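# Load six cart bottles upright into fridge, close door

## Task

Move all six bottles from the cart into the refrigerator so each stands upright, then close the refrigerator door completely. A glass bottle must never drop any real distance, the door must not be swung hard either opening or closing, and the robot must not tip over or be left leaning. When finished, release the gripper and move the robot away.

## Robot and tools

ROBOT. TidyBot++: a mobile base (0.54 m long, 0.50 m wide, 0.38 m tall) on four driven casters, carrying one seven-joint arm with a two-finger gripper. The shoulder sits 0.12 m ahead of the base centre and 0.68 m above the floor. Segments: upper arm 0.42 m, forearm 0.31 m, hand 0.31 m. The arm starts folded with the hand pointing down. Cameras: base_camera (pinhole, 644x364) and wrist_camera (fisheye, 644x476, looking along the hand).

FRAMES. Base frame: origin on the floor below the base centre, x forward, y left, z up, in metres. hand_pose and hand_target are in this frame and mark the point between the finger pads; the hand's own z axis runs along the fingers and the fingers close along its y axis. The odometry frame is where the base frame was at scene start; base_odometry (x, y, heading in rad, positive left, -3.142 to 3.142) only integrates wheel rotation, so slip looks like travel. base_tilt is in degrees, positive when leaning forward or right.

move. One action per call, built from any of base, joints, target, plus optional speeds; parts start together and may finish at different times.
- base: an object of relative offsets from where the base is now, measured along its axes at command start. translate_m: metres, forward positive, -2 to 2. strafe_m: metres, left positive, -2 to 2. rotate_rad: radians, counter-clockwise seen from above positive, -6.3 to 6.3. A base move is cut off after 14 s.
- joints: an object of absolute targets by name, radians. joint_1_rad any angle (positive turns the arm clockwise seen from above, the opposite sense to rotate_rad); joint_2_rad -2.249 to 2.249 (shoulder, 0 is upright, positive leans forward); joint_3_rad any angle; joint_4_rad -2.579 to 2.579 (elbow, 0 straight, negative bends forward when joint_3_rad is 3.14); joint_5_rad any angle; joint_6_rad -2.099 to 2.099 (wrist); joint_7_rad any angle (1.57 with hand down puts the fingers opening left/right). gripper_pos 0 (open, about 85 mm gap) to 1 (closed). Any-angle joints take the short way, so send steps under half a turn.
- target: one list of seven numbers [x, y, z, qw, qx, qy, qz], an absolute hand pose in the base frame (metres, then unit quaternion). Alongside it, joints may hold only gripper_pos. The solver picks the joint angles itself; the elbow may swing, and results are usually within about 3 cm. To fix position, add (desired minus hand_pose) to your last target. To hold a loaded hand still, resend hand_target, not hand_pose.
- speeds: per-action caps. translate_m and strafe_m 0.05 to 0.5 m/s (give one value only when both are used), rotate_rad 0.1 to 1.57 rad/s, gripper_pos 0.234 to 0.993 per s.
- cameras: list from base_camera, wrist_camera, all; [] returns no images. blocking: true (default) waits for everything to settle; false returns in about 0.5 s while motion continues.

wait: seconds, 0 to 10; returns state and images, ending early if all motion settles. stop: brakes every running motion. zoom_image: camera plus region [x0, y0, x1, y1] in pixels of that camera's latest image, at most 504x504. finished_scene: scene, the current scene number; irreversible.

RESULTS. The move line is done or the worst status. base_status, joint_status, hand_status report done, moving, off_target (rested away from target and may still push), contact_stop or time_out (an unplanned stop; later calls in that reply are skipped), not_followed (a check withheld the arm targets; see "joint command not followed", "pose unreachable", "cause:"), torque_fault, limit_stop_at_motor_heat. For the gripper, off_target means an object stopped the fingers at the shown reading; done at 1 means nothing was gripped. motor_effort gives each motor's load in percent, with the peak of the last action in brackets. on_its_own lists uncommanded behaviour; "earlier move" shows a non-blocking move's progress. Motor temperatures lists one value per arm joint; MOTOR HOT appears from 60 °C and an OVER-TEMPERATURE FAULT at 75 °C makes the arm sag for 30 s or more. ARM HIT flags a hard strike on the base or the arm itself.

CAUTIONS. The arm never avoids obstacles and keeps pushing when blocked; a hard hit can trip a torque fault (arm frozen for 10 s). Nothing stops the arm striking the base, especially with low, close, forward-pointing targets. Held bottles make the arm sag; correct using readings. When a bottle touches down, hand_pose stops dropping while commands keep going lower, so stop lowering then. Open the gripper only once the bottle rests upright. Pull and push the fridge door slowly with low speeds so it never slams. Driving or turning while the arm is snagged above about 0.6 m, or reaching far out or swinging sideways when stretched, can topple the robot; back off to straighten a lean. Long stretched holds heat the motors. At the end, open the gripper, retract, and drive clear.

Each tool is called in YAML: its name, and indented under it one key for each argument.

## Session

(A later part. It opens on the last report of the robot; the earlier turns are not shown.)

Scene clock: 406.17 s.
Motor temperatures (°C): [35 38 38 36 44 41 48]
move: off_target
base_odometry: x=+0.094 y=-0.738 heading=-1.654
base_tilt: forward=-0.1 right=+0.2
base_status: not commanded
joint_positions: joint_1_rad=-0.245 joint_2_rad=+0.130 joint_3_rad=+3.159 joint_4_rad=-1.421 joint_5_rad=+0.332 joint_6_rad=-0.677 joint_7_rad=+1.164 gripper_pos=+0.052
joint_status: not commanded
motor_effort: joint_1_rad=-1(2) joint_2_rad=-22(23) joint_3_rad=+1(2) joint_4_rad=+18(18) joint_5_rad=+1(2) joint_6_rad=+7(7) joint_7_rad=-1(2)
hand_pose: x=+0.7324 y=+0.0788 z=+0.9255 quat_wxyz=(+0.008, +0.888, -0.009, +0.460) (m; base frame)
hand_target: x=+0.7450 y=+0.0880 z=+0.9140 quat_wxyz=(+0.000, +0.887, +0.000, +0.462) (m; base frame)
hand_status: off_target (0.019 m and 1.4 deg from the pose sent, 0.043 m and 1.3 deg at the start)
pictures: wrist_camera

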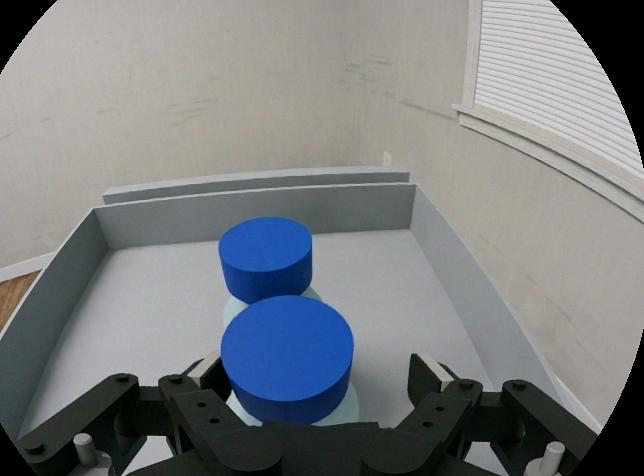

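move:
  target: [0.749, 0.102, 0.906, 0, 0.887, 0, 0.462]
  cameras: ["wrist_camera"]

Scene clock: 408.67 s.
Motor temperatures (°C): [35 38 38 36 44 41 48]
move: off_target
base_odometry: x=+0.094 y=-0.738 heading=-1.654
base_tilt: forward=-0.1 right=+0.2
base_status: not commanded
joint_positions: joint_1_rad=-0.286 joint_2_rad=+0.144 joint_3_rad=+3.182 joint_4_rad=-1.421 joint_5_rad=+0.339 joint_6_rad=-0.671 joint_7_rad=+1.144 gripper_pos=+0.052
joint_status: not commanded
motor_effort: joint_1_rad=-2(3) joint_2_rad=-22(23) joint_3_rad=+1(1) joint_4_rad=+18(18) joint_5_rad=+1(1) joint_6_rad=+7(7) joint_7_rad=-1(2)
hand_pose: x=+0.7354 y=+0.0910 z=+0.9193 quat_wxyz=(+0.004, +0.889, -0.006, +0.458) (m; base frame)
hand_target: x=+0.7490 y=+0.1020 z=+0.9060 quat_wxyz=(+0.000, +0.887, +0.000, +0.462) (m; base frame)
hand_status: off_target (0.022 m and 1.0 deg from the pose sent, 0.035 m and 1.4 deg at the start)
pictures: wrist_camera

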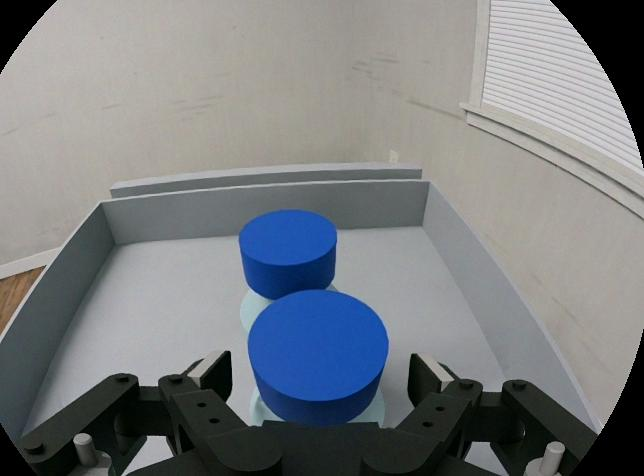

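move:
  joints: {"gripper_pos": 0.6}
  speeds: {"gripper_pos": 0.234}
  cameras: []

move:
  target: [0.73, 0.10, 1.06, 0, 0.887, 0, 0.462]

move:
  base: {"translate_m": -0.35}
  target: [0.60, 0.03, 1.07, 0, 0.887, 0, 0.462]

Scene clock: 415.90 s.
Motor temperatures (°C): [35 38 38 36 44 41 48]
move: off_target
base_odometry: x=+0.094 y=-0.738 heading=-1.654
base_tilt: forward=-0.1 right=+0.2
base_status: not commanded
joint_positions: joint_1_rad=-0.288 joint_2_rad=+0.144 joint_3_rad=+3.182 joint_4_rad=-1.421 joint_5_rad=+0.339 joint_6_rad=-0.669 joint_7_rad=+1.144 gripper_pos=+0.422
joint_status: gripper_pos off_target (ended at +0.422, target +0.600)
motor_effort: joint_1_rad=-2(3) joint_2_rad=-19(22) joint_3_rad=+0(1) joint_4_rad=+16(18) joint_5_rad=+0(1) joint_6_rad=+7(7) joint_7_rad=-1(2)
hand_pose: x=+0.7355 y=+0.0927 z=+0.9198 quat_wxyz=(+0.003, +0.888, -0.005, +0.459) (m; base frame)
hand_target: x=+0.7490 y=+0.1020 z=+0.9060 quat_wxyz=(+0.000, +0.887, +0.000, +0.462) (m; base frame)
hand_status: not commanded
pictures: none
No camera images: "cameras" was empty.

Scene clock: 417.97 s.
Motor temperatures (°C): [35 38 38 36 44 41 48]
move: off_target
base_odometry: x=+0.094 y=-0.738 heading=-1.654
base_tilt: forward=-0.1 right=+0.2
base_status: not commanded
joint_positions: joint_1_rad=-0.288 joint_2_rad=+0.209 joint_3_rad=+3.183 joint_4_rad=-0.906 joint_5_rad=+0.265 joint_6_rad=-1.075 joint_7_rad=+1.268 gripper_pos=+0.422
joint_status: not commanded
motor_effort: joint_1_rad=-1(3) joint_2_rad=-27(30) joint_3_rad=+1(1) joint_4_rad=+21(25) joint_5_rad=+2(2) joint_6_rad=+10(13) joint_7_rad=-1(2)
hand_pose: x=+0.7359 y=+0.0870 z=+1.0600 quat_wxyz=(+0.007, +0.880, -0.019, +0.474) (m; base frame)
hand_target: x=+0.7300 y=+0.1000 z=+1.0600 quat_wxyz=(+0.000, +0.887, +0.000, +0.462) (m; base frame)
hand_status: off_target (0.014 m and 2.8 deg from the pose sent, 0.141 m and 0.8 deg at the start)
pictures: base_camera, wrist_camera

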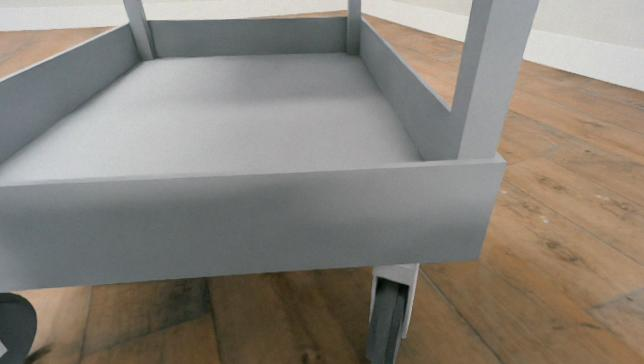

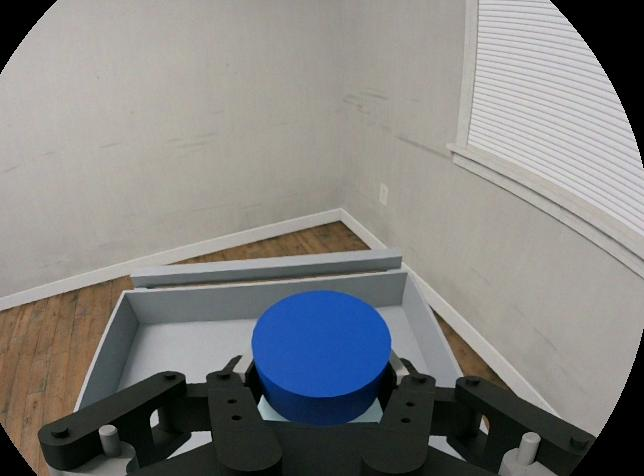

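Scene clock: 420.17 s.
Motor temperatures (°C): [35 38 38 36 44 41 48]
move: off_target
base_odometry: x=+0.123 y=-0.389 heading=-1.655
base_tilt: forward=-0.1 right=+0.2
base_status: done
joint_positions: joint_1_rad=-0.060 joint_2_rad=-0.075 joint_3_rad=+3.093 joint_4_rad=-1.184 joint_5_rad=+0.127 joint_6_rad=-1.081 joint_7_rad=+1.418 gripper_pos=+0.422
joint_status: not commanded
motor_effort: joint_1_rad=-1(4) joint_2_rad=-18(31) joint_3_rad=+0(1) joint_4_rad=+21(23) joint_5_rad=+0(2) joint_6_rad=+11(13) joint_7_rad=-1(2)
hand_pose: x=+0.6215 y=+0.0226 z=+1.0625 quat_wxyz=(+0.005, +0.887, -0.018, +0.461) (m; base frame)
hand_target: x=+0.6000 y=+0.0300 z=+1.0700 quat_wxyz=(+0.000, +0.887, +0.000, +0.462) (m; base frame)
hand_status: off_target (0.024 m and 2.1 deg from the pose sent, 0.148 m and 2.8 deg at the start)
pictures: base_camera, wrist_camera

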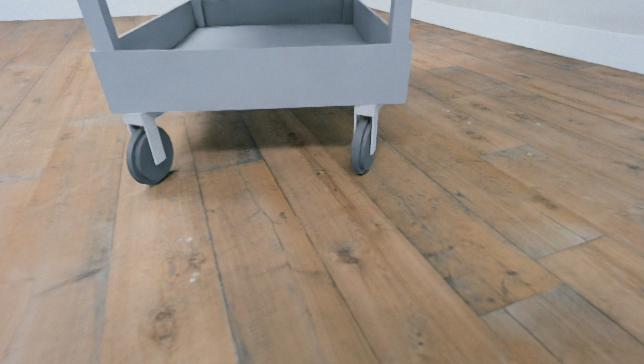

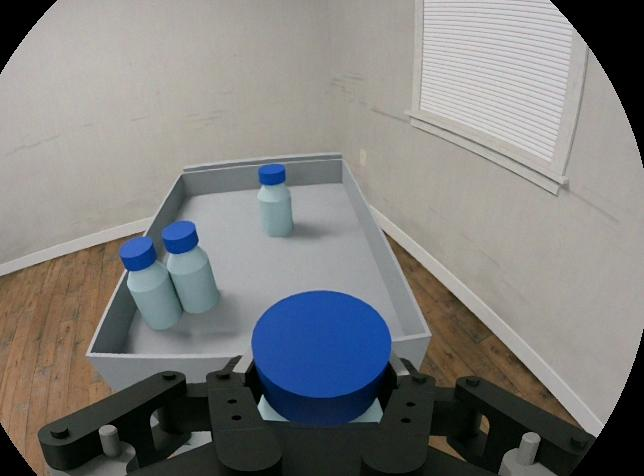

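move:
  base: {"translate_m": 0.02, "strafe_m": 0.782, "rotate_rad": 1.975}
  target: [0.54, 0.0, 0.77, 0, 0.876, 0, 0.482]
  cameras: []

move:
  base: {"translate_m": 0.54}
  speeds: {"translate_m": 0.35}

Scene clock: 427.00 s.
Motor temperatures (°C): [35 38 38 36 44 41 48]
move: off_target
base_odometry: x=+0.901 y=-0.475 heading=+0.322
base_tilt: forward=-0.1 right=+0.2
base_status: done
joint_positions: joint_1_rad=-0.034 joint_2_rad=-0.240 joint_3_rad=+3.137 joint_4_rad=-2.343 joint_5_rad=+0.038 joint_6_rad=-0.144 joint_7_rad=+1.531 gripper_pos=+0.422
joint_status: not commanded
motor_effort: joint_1_rad=-2(5) joint_2_rad=-11(19) joint_3_rad=+0(4) joint_4_rad=+20(22) joint_5_rad=-1(3) joint_6_rad=+11(11) joint_7_rad=-1(2)
hand_pose: x=+0.5321 y=+0.0153 z=+0.7359 quat_wxyz=(-0.006, +0.902, +0.015, +0.432) (m; base frame)
hand_target: x=+0.5400 y=+0.0000 z=+0.7700 quat_wxyz=(+0.000, +0.876, +0.000, +0.482) (m; base frame)
hand_status: off_target (0.038 m and 6.7 deg from the pose sent, 0.305 m and 3.4 deg at the start)
pictures: none
No camera images: "cameras" was empty.

Scene clock: 429.57 s.
Motor temperatures (°C): [35 38 38 36 44 41 48]
move: done
base_odometry: x=+1.413 y=-0.304 heading=+0.321
base_tilt: forward=-0.1 right=+0.2
base_status: done
joint_positions: joint_1_rad=-0.034 joint_2_rad=-0.249 joint_3_rad=+3.138 joint_4_rad=-2.348 joint_5_rad=+0.038 joint_6_rad=-0.140 joint_7_rad=+1.531 gripper_pos=+0.422
joint_status: not commanded
motor_effort: joint_1_rad=-1(2) joint_2_rad=-10(12) joint_3_rad=+1(2) joint_4_rad=+20(21) joint_5_rad=-1(1) joint_6_rad=+10(12) joint_7_rad=-1(2)
hand_pose: x=+0.5310 y=+0.0152 z=+0.7384 quat_wxyz=(-0.006, +0.900, +0.015, +0.436) (m; base frame)
hand_target: x=+0.5400 y=+0.0000 z=+0.7700 quat_wxyz=(+0.000, +0.876, +0.000, +0.482) (m; base frame)
hand_status: not commanded
pictures: base_camera, wrist_camera

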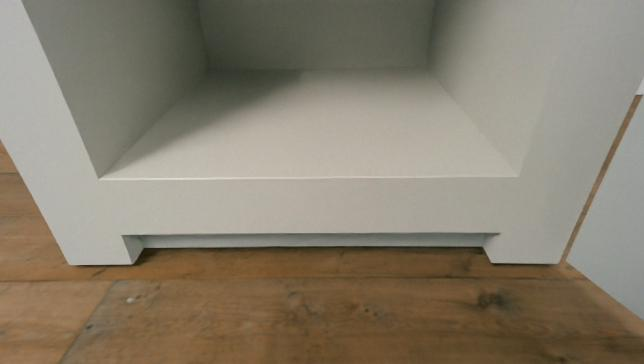

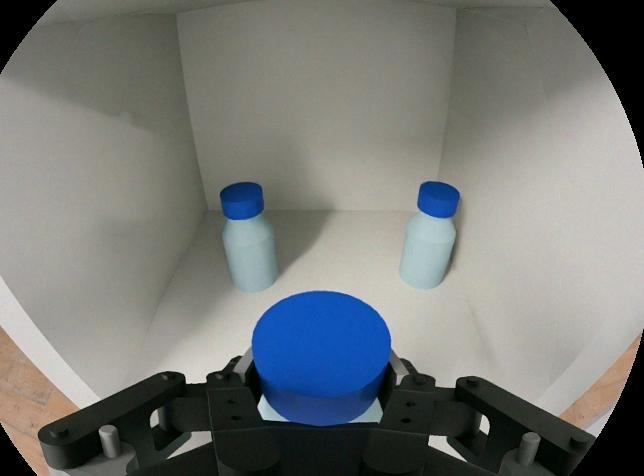

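move:
  target: [0.66, 0.0, 0.72, 0, 0.876, 0, 0.482]

Scene clock: 449.60 s.
Motor temperatures (°C): [35 38 38 36 44 41 48]
move: off_target
base_odometry: x=+1.413 y=-0.304 heading=+0.321
base_tilt: forward=-0.1 right=+0.2
base_status: not commanded
joint_positions: joint_1_rad=-0.020 joint_2_rad=+0.109 joint_3_rad=+3.138 joint_4_rad=-2.240 joint_5_rad=+0.038 joint_6_rad=+0.103 joint_7_rad=+1.531 gripper_pos=+0.422
joint_status: not commanded
motor_effort: joint_1_rad=-1(2) joint_2_rad=-21(21) joint_3_rad=+0(1) joint_4_rad=+17(20) joint_5_rad=-1(1) joint_6_rad=+11(11) joint_7_rad=-1(2)
hand_pose: x=+0.6312 y=+0.0149 z=+0.6846 quat_wxyz=(-0.008, +0.901, +0.011, +0.433) (m; base frame)
hand_target: x=+0.6600 y=+0.0000 z=+0.7200 quat_wxyz=(+0.000, +0.876, +0.000, +0.482) (m; base frame)
hand_status: off_target (0.048 m and 6.5 deg from the pose sent, 0.131 m and 6.2 deg at the start)
pictures: base_camera, wrist_camera

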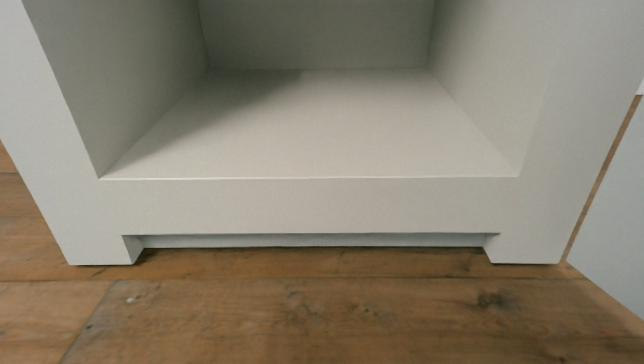

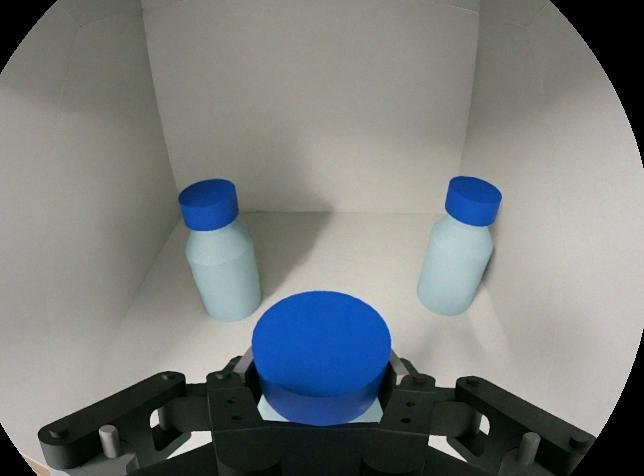

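move:
  target: [0.82, -0.022, 0.70, 0, 0.869, 0, 0.49]

move:
  target: [0.82, -0.022, 0.67, 0, 0.872, 0, 0.487]

Scene clock: 453.37 s.
Motor temperatures (°C): [35 38 38 36 44 41 48]
move: off_target
base_odometry: x=+1.413 y=-0.304 heading=+0.321
base_tilt: forward=-0.1 right=+0.2
base_status: not commanded
joint_positions: joint_1_rad=+0.096 joint_2_rad=+0.468 joint_3_rad=+3.071 joint_4_rad=-1.813 joint_5_rad=+0.043 joint_6_rad=+0.106 joint_7_rad=+1.531 gripper_pos=+0.422
joint_status: not commanded
motor_effort: joint_1_rad=-1(2) joint_2_rad=-34(35) joint_3_rad=-1(1) joint_4_rad=+18(18) joint_5_rad=-1(2) joint_6_rad=+11(12) joint_7_rad=-1(2)
hand_pose: x=+0.8024 y=-0.0196 z=+0.6766 quat_wxyz=(-0.008, +0.885, -0.020, +0.465) (m; base frame)
hand_target: x=+0.8200 y=-0.0220 z=+0.7000 quat_wxyz=(+0.000, +0.871, +0.000, +0.491) (m; base frame)
hand_status: off_target (0.029 m and 4.2 deg from the pose sent, 0.193 m and 7.7 deg at the start)
pictures: base_camera, wrist_camera

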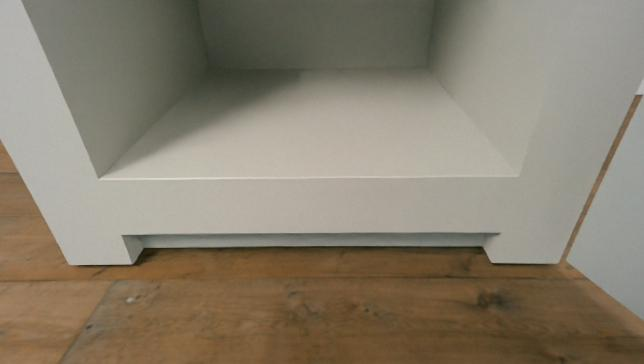

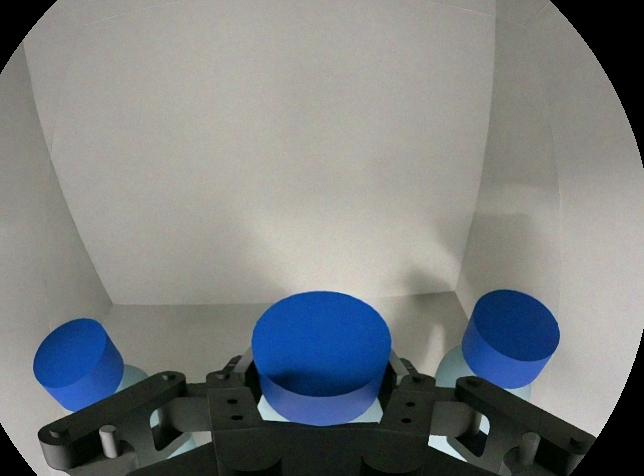

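Scene clock: 454.20 s.
Motor temperatures (°C): [35 38 38 36 44 41 48]
move: off_target
base_odometry: x=+1.413 y=-0.304 heading=+0.321
base_tilt: forward=-0.1 right=+0.2
base_status: not commanded
joint_positions: joint_1_rad=+0.096 joint_2_rad=+0.514 joint_3_rad=+3.071 joint_4_rad=-1.814 joint_5_rad=+0.046 joint_6_rad=+0.143 joint_7_rad=+1.531 gripper_pos=+0.422
joint_status: not commanded
motor_effort: joint_1_rad=-1(2) joint_2_rad=-34(36) joint_3_rad=-2(2) joint_4_rad=+18(19) joint_5_rad=-1(1) joint_6_rad=+12(12) joint_7_rad=-1(2)
hand_pose: x=+0.8078 y=-0.0193 z=+0.6544 quat_wxyz=(-0.009, +0.887, -0.019, +0.461) (m; base frame)
hand_target: x=+0.8200 y=-0.0220 z=+0.6700 quat_wxyz=(+0.000, +0.873, +0.000, +0.488) (m; base frame)
hand_status: off_target (0.020 m and 4.2 deg from the pose sent, 0.019 m and 3.8 deg at the start)
pictures: base_camera, wrist_camera

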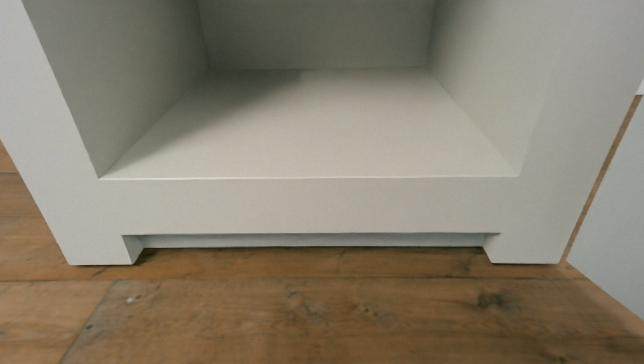

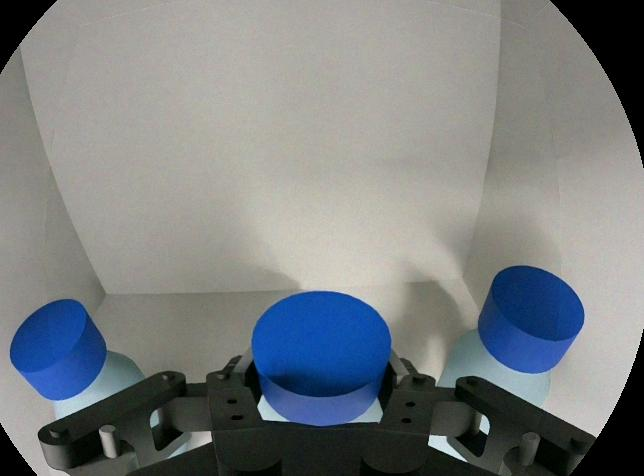

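move:
  target: [0.82, -0.014, 0.658, 0, 0.872, 0, 0.487]
  cameras: []

move:
  target: [0.82, -0.014, 0.648, 0, 0.872, 0, 0.487]
  cameras: []

move:
  target: [0.82, -0.014, 0.64, 0, 0.872, 0, 0.487]

Scene clock: 459.93 s.
Motor temperatures (°C): [35 39 38 36 44 41 48]
move: off_target
base_odometry: x=+1.413 y=-0.304 heading=+0.321
base_tilt: forward=-0.1 right=+0.2
base_status: not commanded
joint_positions: joint_1_rad=+0.080 joint_2_rad=+0.524 joint_3_rad=+3.088 joint_4_rad=-1.818 joint_5_rad=+0.046 joint_6_rad=+0.167 joint_7_rad=+1.531 gripper_pos=+0.422
joint_status: not commanded
motor_effort: joint_1_rad=-2(2) joint_2_rad=-33(35) joint_3_rad=+0(1) joint_4_rad=+17(18) joint_5_rad=-1(2) joint_6_rad=+10(11) joint_7_rad=-1(2)
hand_pose: x=+0.8103 y=-0.0187 z=+0.6506 quat_wxyz=(-0.006, +0.885, -0.017, +0.465) (m; base frame)
hand_target: x=+0.8200 y=-0.0140 z=+0.6580 quat_wxyz=(+0.000, +0.873, +0.000, +0.488) (m; base frame)
hand_status: off_target (0.013 m and 3.6 deg from the pose sent, 0.014 m and 4.2 deg at the start)
pictures: none
No camera images: "cameras" was empty.

Scene clock: 460.50 s.
Motor temperatures (°C): [35 39 38 36 44 41 48]
move: off_target
base_odometry: x=+1.413 y=-0.304 heading=+0.321
base_tilt: forward=-0.1 right=+0.2
base_status: not commanded
joint_positions: joint_1_rad=+0.080 joint_2_rad=+0.531 joint_3_rad=+3.089 joint_4_rad=-1.824 joint_5_rad=+0.046 joint_6_rad=+0.196 joint_7_rad=+1.531 gripper_pos=+0.422
joint_status: not commanded
motor_effort: joint_1_rad=-2(2) joint_2_rad=-33(33) joint_3_rad=-1(1) joint_4_rad=+16(17) joint_5_rad=-1(2) joint_6_rad=+10(12) joint_7_rad=-1(2)
hand_pose: x=+0.8127 y=-0.0187 z=+0.6505 quat_wxyz=(-0.006, +0.881, -0.017, +0.472) (m; base frame)
hand_target: x=+0.8200 y=-0.0140 z=+0.6480 quat_wxyz=(+0.000, +0.873, +0.000, +0.488) (m; base frame)
hand_status: off_target (0.009 m and 2.9 deg from the pose sent, 0.011 m and 3.6 deg at the start)
pictures: none
No camera images: "cameras" was empty.

Scene clock: 461.03 s.
Motor temperatures (°C): [35 39 38 36 44 41 48]
move: off_target
base_odometry: x=+1.413 y=-0.304 heading=+0.321
base_tilt: forward=-0.1 right=+0.2
base_status: not commanded
joint_positions: joint_1_rad=+0.080 joint_2_rad=+0.538 joint_3_rad=+3.089 joint_4_rad=-1.828 joint_5_rad=+0.046 joint_6_rad=+0.221 joint_7_rad=+1.531 gripper_pos=+0.422
joint_status: not commanded
motor_effort: joint_1_rad=-2(3) joint_2_rad=-31(32) joint_3_rad=-1(2) joint_4_rad=+16(17) joint_5_rad=-1(1) joint_6_rad=+10(11) joint_7_rad=-2(2)
hand_pose: x=+0.8153 y=-0.0187 z=+0.6505 quat_wxyz=(-0.007, +0.878, -0.017, +0.479) (m; base frame)
hand_target: x=+0.8200 y=-0.0140 z=+0.6400 quat_wxyz=(+0.000, +0.873, +0.000, +0.488) (m; base frame)
hand_status: off_target (0.012 m and 2.4 deg from the pose sent, 0.014 m and 2.9 deg at the start)
pictures: base_camera, wrist_camera

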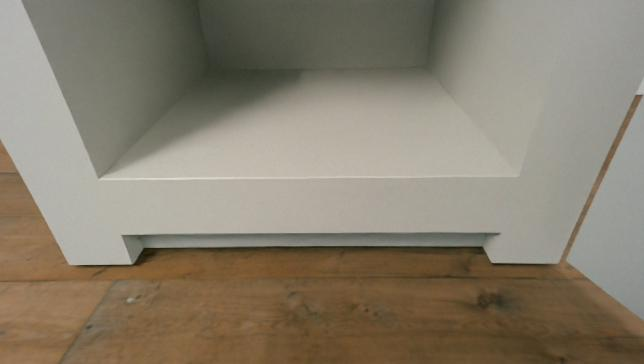

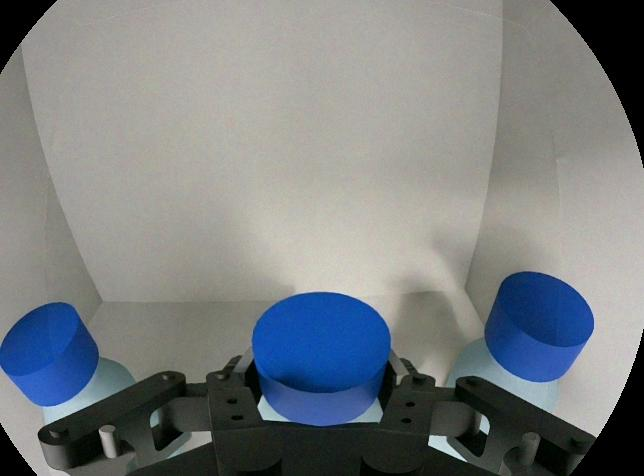

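move:
  target: [0.82, -0.014, 0.65, 0, 0.872, 0, 0.487]
  cameras: []

move:
  joints: {"gripper_pos": 0.25}
  speeds: {"gripper_pos": 0.234}

Scene clock: 464.40 s.
Motor temperatures (°C): [35 39 38 36 44 41 48]
move: off_target
base_odometry: x=+1.413 y=-0.304 heading=+0.321
base_tilt: forward=-0.1 right=+0.2
base_status: not commanded
joint_positions: joint_1_rad=+0.080 joint_2_rad=+0.538 joint_3_rad=+3.089 joint_4_rad=-1.828 joint_5_rad=+0.046 joint_6_rad=+0.221 joint_7_rad=+1.531 gripper_pos=+0.422
joint_status: not commanded
motor_effort: joint_1_rad=-2(3) joint_2_rad=-31(32) joint_3_rad=-1(2) joint_4_rad=+17(17) joint_5_rad=-1(1) joint_6_rad=+10(11) joint_7_rad=-1(2)
hand_pose: x=+0.8153 y=-0.0187 z=+0.6505 quat_wxyz=(-0.007, +0.878, -0.017, +0.478) (m; base frame)
hand_target: x=+0.8200 y=-0.0140 z=+0.6500 quat_wxyz=(+0.000, +0.873, +0.000, +0.488) (m; base frame)
hand_status: off_target (0.007 m and 2.4 deg from the pose sent, 0.007 m and 2.4 deg at the start)
pictures: none
No camera images: "cameras" was empty.

Scene clock: 466.20 s.
Motor temperatures (°C): [35 39 38 36 44 41 48]
move: done
base_odometry: x=+1.413 y=-0.304 heading=+0.321
base_tilt: forward=-0.1 right=+0.2
base_status: not commanded
joint_positions: joint_1_rad=+0.077 joint_2_rad=+0.538 joint_3_rad=+3.089 joint_4_rad=-1.828 joint_5_rad=+0.046 joint_6_rad=+0.224 joint_7_rad=+1.531 gripper_pos=+0.251
joint_status: all done
motor_effort: joint_1_rad=-1(3) joint_2_rad=-30(33) joint_3_rad=-1(2) joint_4_rad=+14(17) joint_5_rad=-1(1) joint_6_rad=+7(11) joint_7_rad=-1(2)
hand_pose: x=+0.8158 y=-0.0172 z=+0.6510 quat_wxyz=(-0.007, +0.877, -0.016, +0.479) (m; base frame)
hand_target: x=+0.8200 y=-0.0140 z=+0.6500 quat_wxyz=(+0.000, +0.873, +0.000, +0.488) (m; base frame)
hand_status: not commanded
pictures: base_camera, wrist_camera

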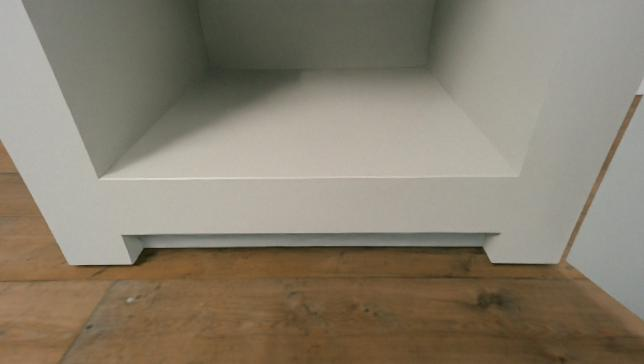

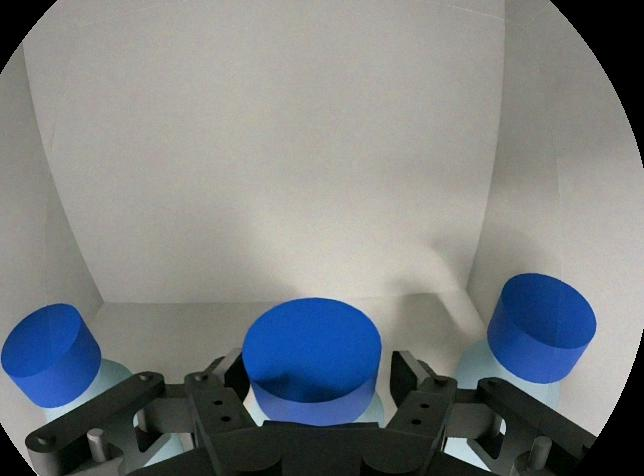

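move:
  target: [0.74, -0.004, 0.705, 0, 0.872, 0, 0.487]

Scene clock: 468.80 s.
Motor temperatures (°C): [35 39 38 36 44 41 48]
move: off_target
base_odometry: x=+1.413 y=-0.304 heading=+0.321
base_tilt: forward=-0.1 right=+0.2
base_status: not commanded
joint_positions: joint_1_rad=+0.058 joint_2_rad=+0.333 joint_3_rad=+3.097 joint_4_rad=-1.989 joint_5_rad=+0.046 joint_6_rad=+0.224 joint_7_rad=+1.531 gripper_pos=+0.251
joint_status: not commanded
motor_effort: joint_1_rad=-2(2) joint_2_rad=-24(31) joint_3_rad=+0(1) joint_4_rad=+15(15) joint_5_rad=-1(1) joint_6_rad=+8(9) joint_7_rad=-1(2)
hand_pose: x=+0.7547 y=-0.0061 z=+0.7088 quat_wxyz=(-0.005, +0.867, -0.006, +0.499) (m; base frame)
hand_target: x=+0.7400 y=-0.0040 z=+0.7050 quat_wxyz=(+0.000, +0.873, +0.000, +0.488) (m; base frame)
hand_status: off_target (0.015 m and 1.7 deg from the pose sent, 0.094 m and 2.3 deg at the start)
pictures: base_camera, wrist_camera

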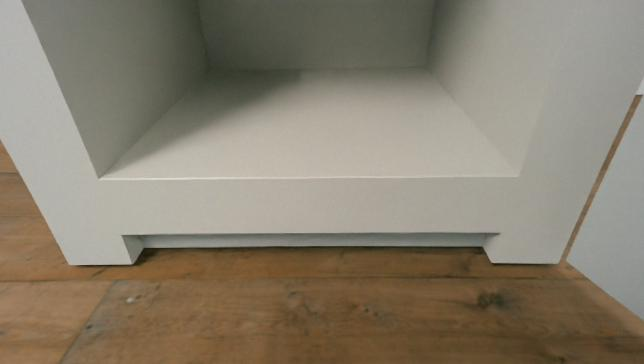

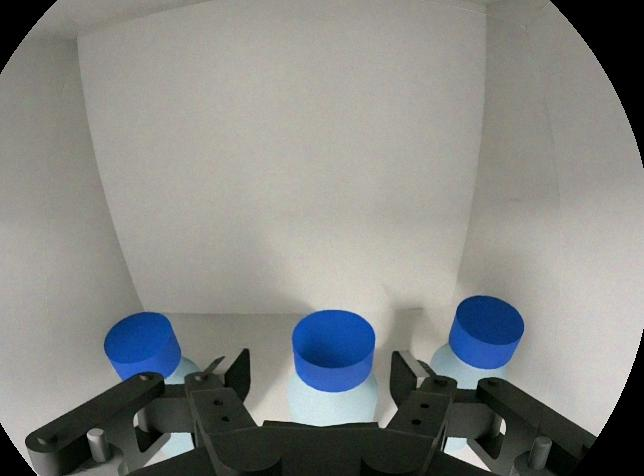

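move:
  target: [0.53, 0, 0.76, 0, 0.887, 0, 0.462]
  joints: {"gripper_pos": 0.05}

move:
  base: {"translate_m": -0.5}
  cameras: []

move:
  base: {"translate_m": -0.806, "strafe_m": 0.251, "rotate_rad": -1.974}
  target: [0.52, 0, 1.06, 0, 0.887, 0, 0.462]

Scene clock: 474.20 s.
Motor temperatures (°C): [35 39 38 36 44 41 48]
move: off_target
base_odometry: x=+1.413 y=-0.304 heading=+0.321
base_tilt: forward=-0.2 right=+0.2
base_status: not commanded
joint_positions: joint_1_rad=+0.017 joint_2_rad=-0.273 joint_3_rad=+3.131 joint_4_rad=-2.321 joint_5_rad=+0.037 joint_6_rad=-0.063 joint_7_rad=+1.532 gripper_pos=+0.052
joint_status: all done
motor_effort: joint_1_rad=-2(3) joint_2_rad=-7(26) joint_3_rad=+1(1) joint_4_rad=+17(17) joint_5_rad=-1(1) joint_6_rad=+8(8) joint_7_rad=-1(2)
hand_pose: x=+0.5516 y=-0.0023 z=+0.7822 quat_wxyz=(+0.004, +0.870, -0.004, +0.493) (m; base frame)
hand_target: x=+0.5300 y=+0.0000 z=+0.7600 quat_wxyz=(+0.000, +0.887, +0.000, +0.462) (m; base frame)
hand_status: off_target (0.031 m and 4.0 deg from the pose sent, 0.231 m and 4.9 deg at the start)
pictures: base_camera, wrist_camera

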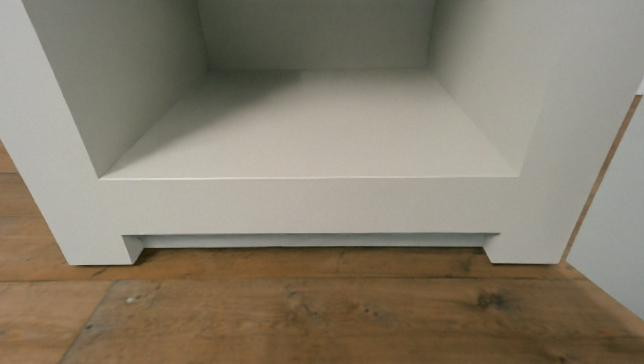

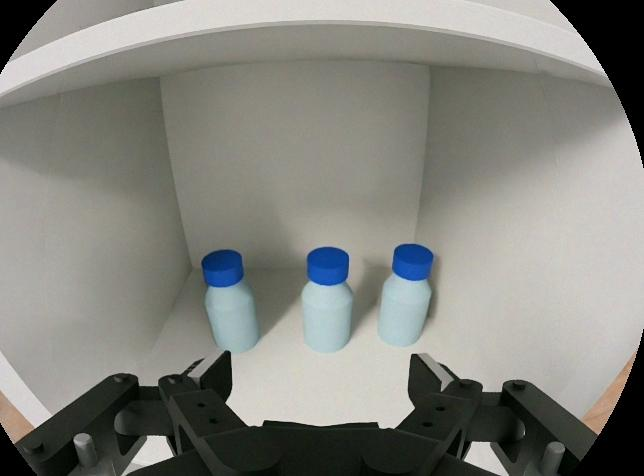

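Scene clock: 476.67 s.
Motor temperatures (°C): [35 39 38 36 44 41 48]
move: done
base_odometry: x=+0.939 y=-0.462 heading=+0.320
base_tilt: forward=-0.2 right=+0.2
base_status: done
joint_positions: joint_1_rad=+0.014 joint_2_rad=-0.286 joint_3_rad=+3.136 joint_4_rad=-2.326 joint_5_rad=+0.037 joint_6_rad=-0.069 joint_7_rad=+1.532 gripper_pos=+0.052
joint_status: not commanded
motor_effort: joint_1_rad=-2(2) joint_2_rad=-7(10) joint_3_rad=+0(2) joint_4_rad=+17(18) joint_5_rad=-1(1) joint_6_rad=+8(9) joint_7_rad=-1(2)
hand_pose: x=+0.5479 y=-0.0031 z=+0.7835 quat_wxyz=(+0.003, +0.870, -0.005, +0.493) (m; base frame)
hand_target: x=+0.5300 y=+0.0000 z=+0.7600 quat_wxyz=(+0.000, +0.887, +0.000, +0.462) (m; base frame)
hand_status: not commanded
pictures: none
No camera images: "cameras" was empty.

Scene clock: 480.10 s.
Motor temperatures (°C): [35 39 38 36 44 41 48]
move: off_target
base_odometry: x=+0.094 y=-0.477 heading=-1.655
base_tilt: forward=-0.2 right=+0.2
base_status: done
joint_positions: joint_1_rad=+0.010 joint_2_rad=-0.286 joint_3_rad=+3.142 joint_4_rad=-1.374 joint_5_rad=+0.036 joint_6_rad=-1.066 joint_7_rad=+1.532 gripper_pos=+0.052
joint_status: not commanded
motor_effort: joint_1_rad=-2(3) joint_2_rad=-7(11) joint_3_rad=+0(2) joint_4_rad=+17(19) joint_5_rad=-1(2) joint_6_rad=+7(8) joint_7_rad=-1(2)
hand_pose: x=+0.5384 y=-0.0130 z=+1.0600 quat_wxyz=(+0.011, +0.880, -0.022, +0.474) (m; base frame)
hand_target: x=+0.5200 y=+0.0000 z=+1.0600 quat_wxyz=(+0.000, +0.887, +0.000, +0.462) (m; base frame)
hand_status: off_target (0.023 m and 3.2 deg from the pose sent, 0.278 m and 4.2 deg at the start)
pictures: base_camera, wrist_camera

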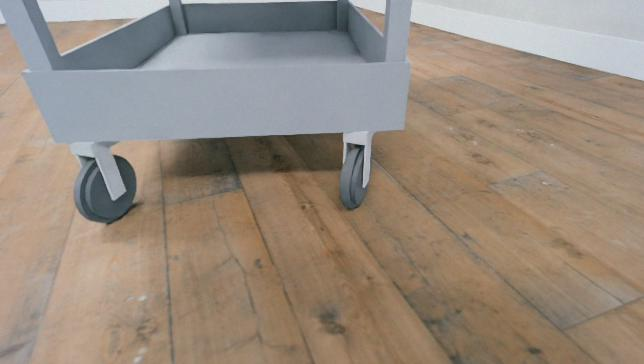

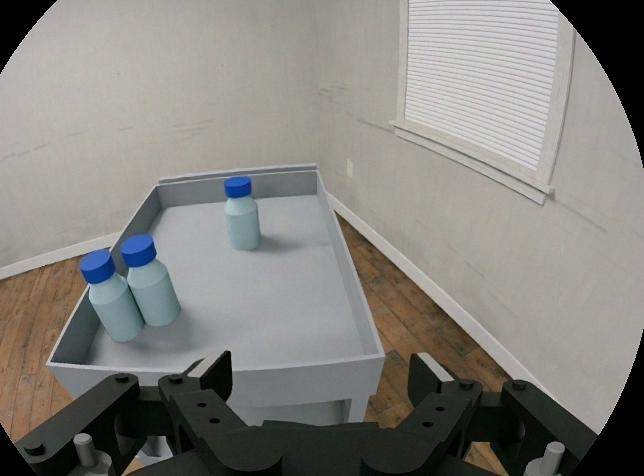

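move:
  base: {"translate_m": 0.29, "strafe_m": 0.08}
  target: [0.62, 0.01, 1.05, 0, 0.887, 0, 0.462]

Scene clock: 485.33 s.
Motor temperatures (°C): [35 39 38 36 44 41 48]
move: off_target
base_odometry: x=+0.150 y=-0.773 heading=-1.656
base_tilt: forward=-0.1 right=+0.2
base_status: done
joint_positions: joint_1_rad=-0.003 joint_2_rad=-0.098 joint_3_rad=+3.142 joint_4_rad=-1.263 joint_5_rad=+0.036 joint_6_rad=-1.065 joint_7_rad=+1.532 gripper_pos=+0.052
joint_status: not commanded
motor_effort: joint_1_rad=-1(3) joint_2_rad=-13(18) joint_3_rad=+0(2) joint_4_rad=+17(18) joint_5_rad=-1(1) joint_6_rad=+7(9) joint_7_rad=-1(2)
hand_pose: x=+0.6128 y=-0.0074 z=+1.0340 quat_wxyz=(+0.009, +0.898, -0.016, +0.440) (m; base frame)
hand_target: x=+0.6200 y=+0.0100 z=+1.0500 quat_wxyz=(+0.000, +0.887, +0.000, +0.462) (m; base frame)
hand_status: off_target (0.025 m and 3.4 deg from the pose sent, 0.085 m and 3.2 deg at the start)
pictures: base_camera, wrist_camera

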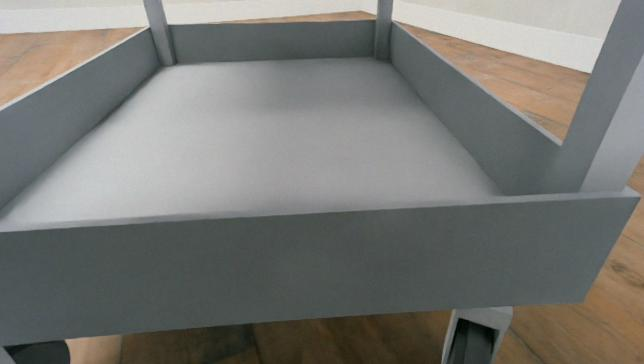

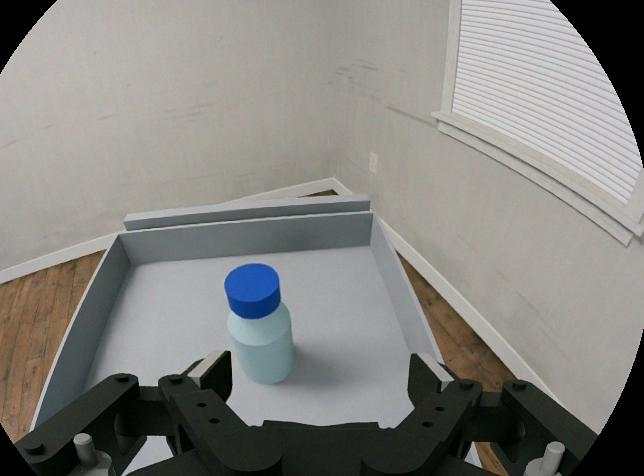

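move:
  target: [0.71, 0.05, 0.965, 0, 0.887, 0, 0.462]

Scene clock: 490.03 s.
Motor temperatures (°C): [35 39 38 36 44 41 48]
move: off_target
base_odometry: x=+0.149 y=-0.773 heading=-1.656
base_tilt: forward=-0.1 right=+0.2
base_status: not commanded
joint_positions: joint_1_rad=-0.104 joint_2_rad=+0.061 joint_3_rad=+3.141 joint_4_rad=-1.350 joint_5_rad=+0.137 joint_6_rad=-0.810 joint_7_rad=+1.404 gripper_pos=+0.052
joint_status: not commanded
motor_effort: joint_1_rad=-1(2) joint_2_rad=-19(23) joint_3_rad=+0(1) joint_4_rad=+18(20) joint_5_rad=+0(1) joint_6_rad=+7(8) joint_7_rad=-1(2)
hand_pose: x=+0.7022 y=+0.0317 z=+0.9655 quat_wxyz=(+0.005, +0.894, -0.008, +0.448) (m; base frame)
hand_target: x=+0.7100 y=+0.0500 z=+0.9650 quat_wxyz=(+0.000, +0.887, +0.000, +0.462) (m; base frame)
hand_status: off_target (0.020 m and 2.1 deg from the pose sent, 0.132 m and 3.4 deg at the start)
pictures: base_camera, wrist_camera

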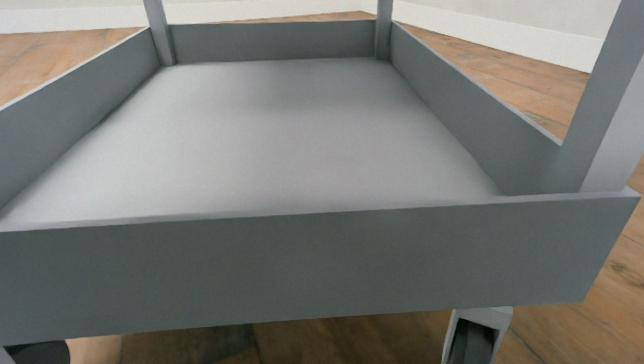

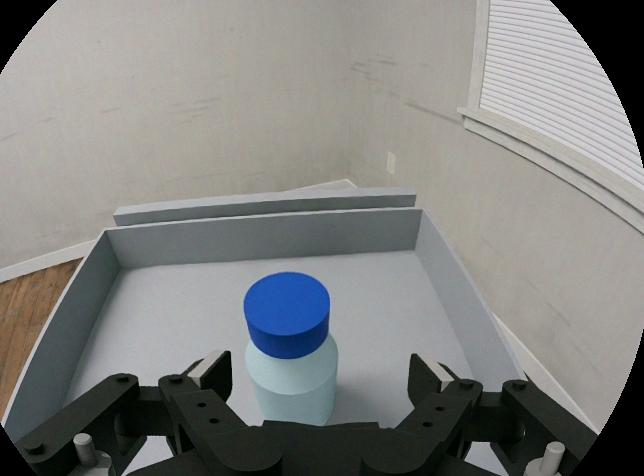

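move:
  target: [0.758, 0.075, 0.93, 0, 0.887, 0, 0.462]

Scene clock: 493.87 s.
Motor temperatures (°C): [35 39 38 36 44 41 48]
move: off_target
base_odometry: x=+0.149 y=-0.773 heading=-1.656
base_tilt: forward=-0.1 right=+0.2
base_status: not commanded
joint_positions: joint_1_rad=-0.202 joint_2_rad=+0.164 joint_3_rad=+3.170 joint_4_rad=-1.349 joint_5_rad=+0.194 joint_6_rad=-0.725 joint_7_rad=+1.322 gripper_pos=+0.052
joint_status: not commanded
motor_effort: joint_1_rad=-2(3) joint_2_rad=-23(25) joint_3_rad=-1(1) joint_4_rad=+18(19) joint_5_rad=+0(1) joint_6_rad=+8(8) joint_7_rad=-1(2)
hand_pose: x=+0.7431 y=+0.0722 z=+0.9258 quat_wxyz=(-0.002, +0.896, +0.005, +0.443) (m; base frame)
hand_target: x=+0.7580 y=+0.0750 z=+0.9300 quat_wxyz=(+0.000, +0.887, +0.000, +0.462) (m; base frame)
hand_status: off_target (0.016 m and 2.5 deg from the pose sent, 0.079 m and 2.1 deg at the start)
pictures: base_camera, wrist_camera

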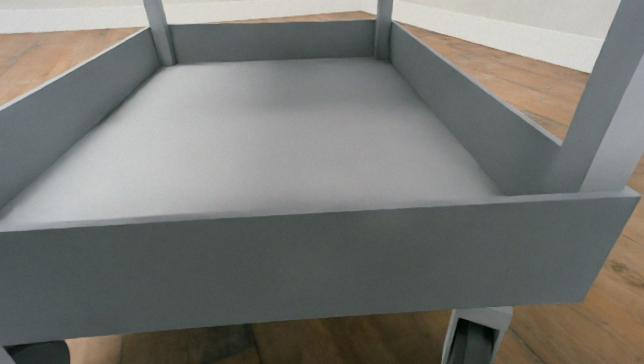

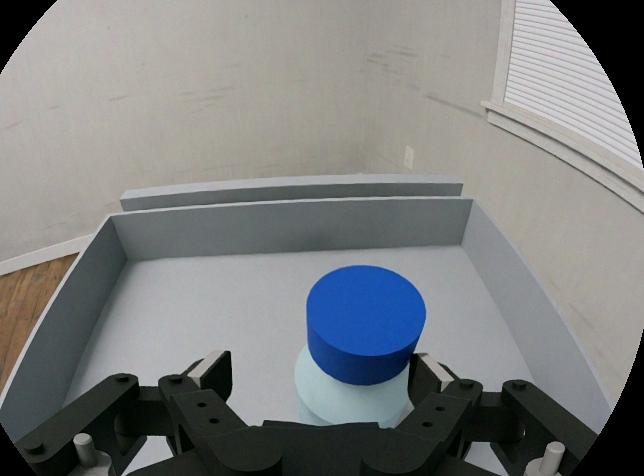

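move:
  target: [0.745, 0.042, 0.94, 0, 0.887, 0, 0.462]

Scene clock: 497.07 s.
Motor temperatures (°C): [35 39 38 36 44 41 48]
move: off_target
base_odometry: x=+0.149 y=-0.773 heading=-1.656
base_tilt: forward=-0.1 right=+0.2
base_status: not commanded
joint_positions: joint_1_rad=-0.143 joint_2_rad=+0.164 joint_3_rad=+3.169 joint_4_rad=-1.349 joint_5_rad=+0.160 joint_6_rad=-0.725 joint_7_rad=+1.373 gripper_pos=+0.052
joint_status: not commanded
motor_effort: joint_1_rad=-2(3) joint_2_rad=-23(23) joint_3_rad=+0(2) joint_4_rad=+18(18) joint_5_rad=+0(1) joint_6_rad=+7(8) joint_7_rad=-1(2)
hand_pose: x=+0.7455 y=+0.0422 z=+0.9245 quat_wxyz=(+0.007, +0.897, -0.005, +0.441) (m; base frame)
hand_target: x=+0.7450 y=+0.0420 z=+0.9400 quat_wxyz=(+0.000, +0.887, +0.000, +0.462) (m; base frame)
hand_status: off_target (0.015 m and 2.9 deg from the pose sent, 0.033 m and 2.5 deg at the start)
pictures: base_camera, wrist_camera

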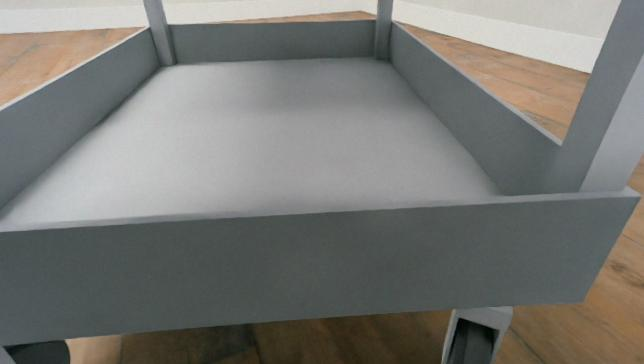

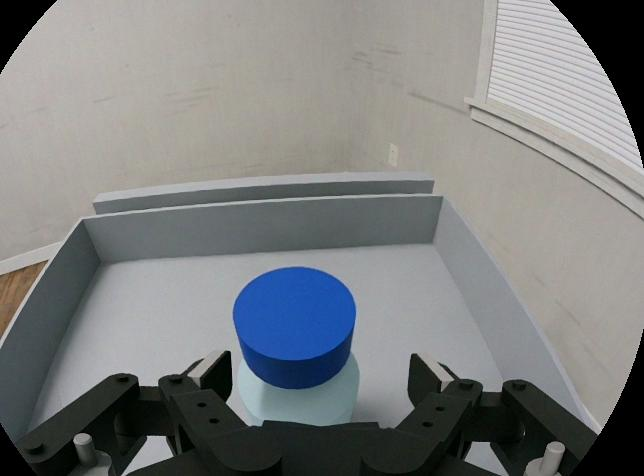

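move:
  target: [0.772, 0.058, 0.927, 0, 0.887, 0, 0.462]

Scene clock: 499.23 s.
Motor temperatures (°C): [35 39 38 36 44 41 48]
move: off_target
base_odometry: x=+0.149 y=-0.773 heading=-1.656
base_tilt: forward=-0.1 right=+0.1
base_status: not commanded
joint_positions: joint_1_rad=-0.164 joint_2_rad=+0.184 joint_3_rad=+3.180 joint_4_rad=-1.330 joint_5_rad=+0.164 joint_6_rad=-0.710 joint_7_rad=+1.367 gripper_pos=+0.052
joint_status: not commanded
motor_effort: joint_1_rad=-1(2) joint_2_rad=-23(25) joint_3_rad=+0(1) joint_4_rad=+18(19) joint_5_rad=+0(0) joint_6_rad=+7(8) joint_7_rad=+0(2)
hand_pose: x=+0.7560 y=+0.0506 z=+0.9266 quat_wxyz=(+0.005, +0.894, -0.001, +0.448) (m; base frame)
hand_target: x=+0.7720 y=+0.0580 z=+0.9270 quat_wxyz=(+0.000, +0.887, +0.000, +0.462) (m; base frame)
hand_status: off_target (0.018 m and 1.9 deg from the pose sent, 0.031 m and 2.9 deg at the start)
pictures: base_camera, wrist_camera

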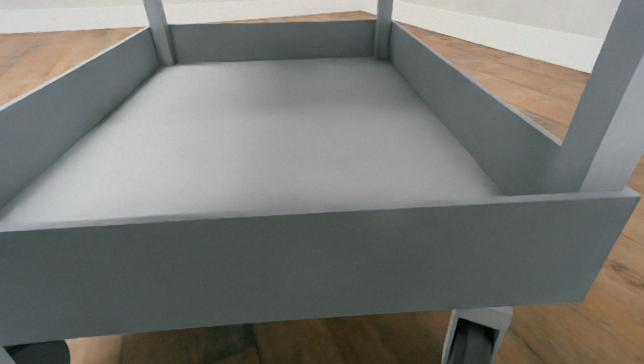

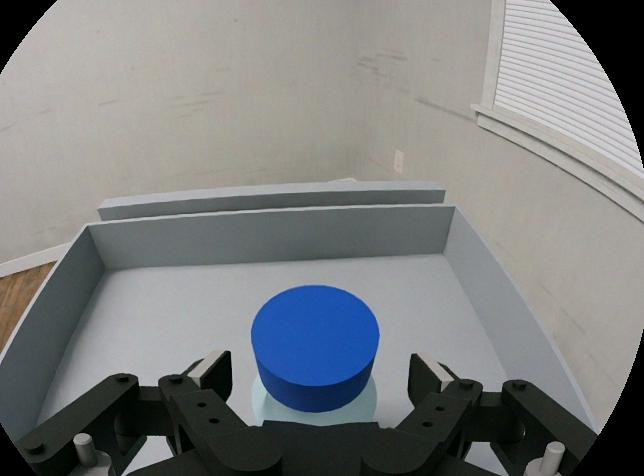

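Laterally good; a bit further.

move:
  target: [0.786, 0.06, 0.922, 0, 0.887, 0, 0.462]

Scene clock: 501.23 s.
Motor temperatures (°C): [35 39 38 36 44 41 48]
move: off_target
base_odometry: x=+0.149 y=-0.773 heading=-1.656
base_tilt: forward=-0.1 right=+0.2
base_status: not commanded
joint_positions: joint_1_rad=-0.166 joint_2_rad=+0.212 joint_3_rad=+3.187 joint_4_rad=-1.303 joint_5_rad=+0.164 joint_6_rad=-0.704 joint_7_rad=+1.367 gripper_pos=+0.052
joint_status: not commanded
motor_effort: joint_1_rad=-1(2) joint_2_rad=-24(25) joint_3_rad=+0(1) joint_4_rad=+18(19) joint_5_rad=+0(1) joint_6_rad=+7(7) joint_7_rad=-1(2)
hand_pose: x=+0.7686 y=+0.0499 z=+0.9256 quat_wxyz=(+0.006, +0.893, -0.003, +0.450) (m; base frame)
hand_target: x=+0.7860 y=+0.0600 z=+0.9220 quat_wxyz=(+0.000, +0.887, +0.000, +0.462) (m; base frame)
hand_status: off_target (0.020 m and 1.7 deg from the pose sent, 0.032 m and 1.9 deg at the start)
pictures: base_camera, wrist_camera

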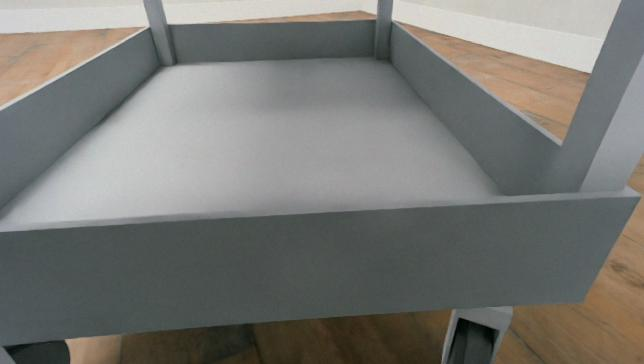

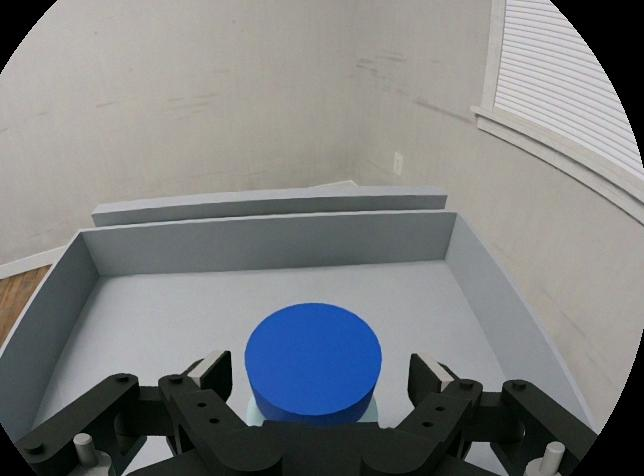

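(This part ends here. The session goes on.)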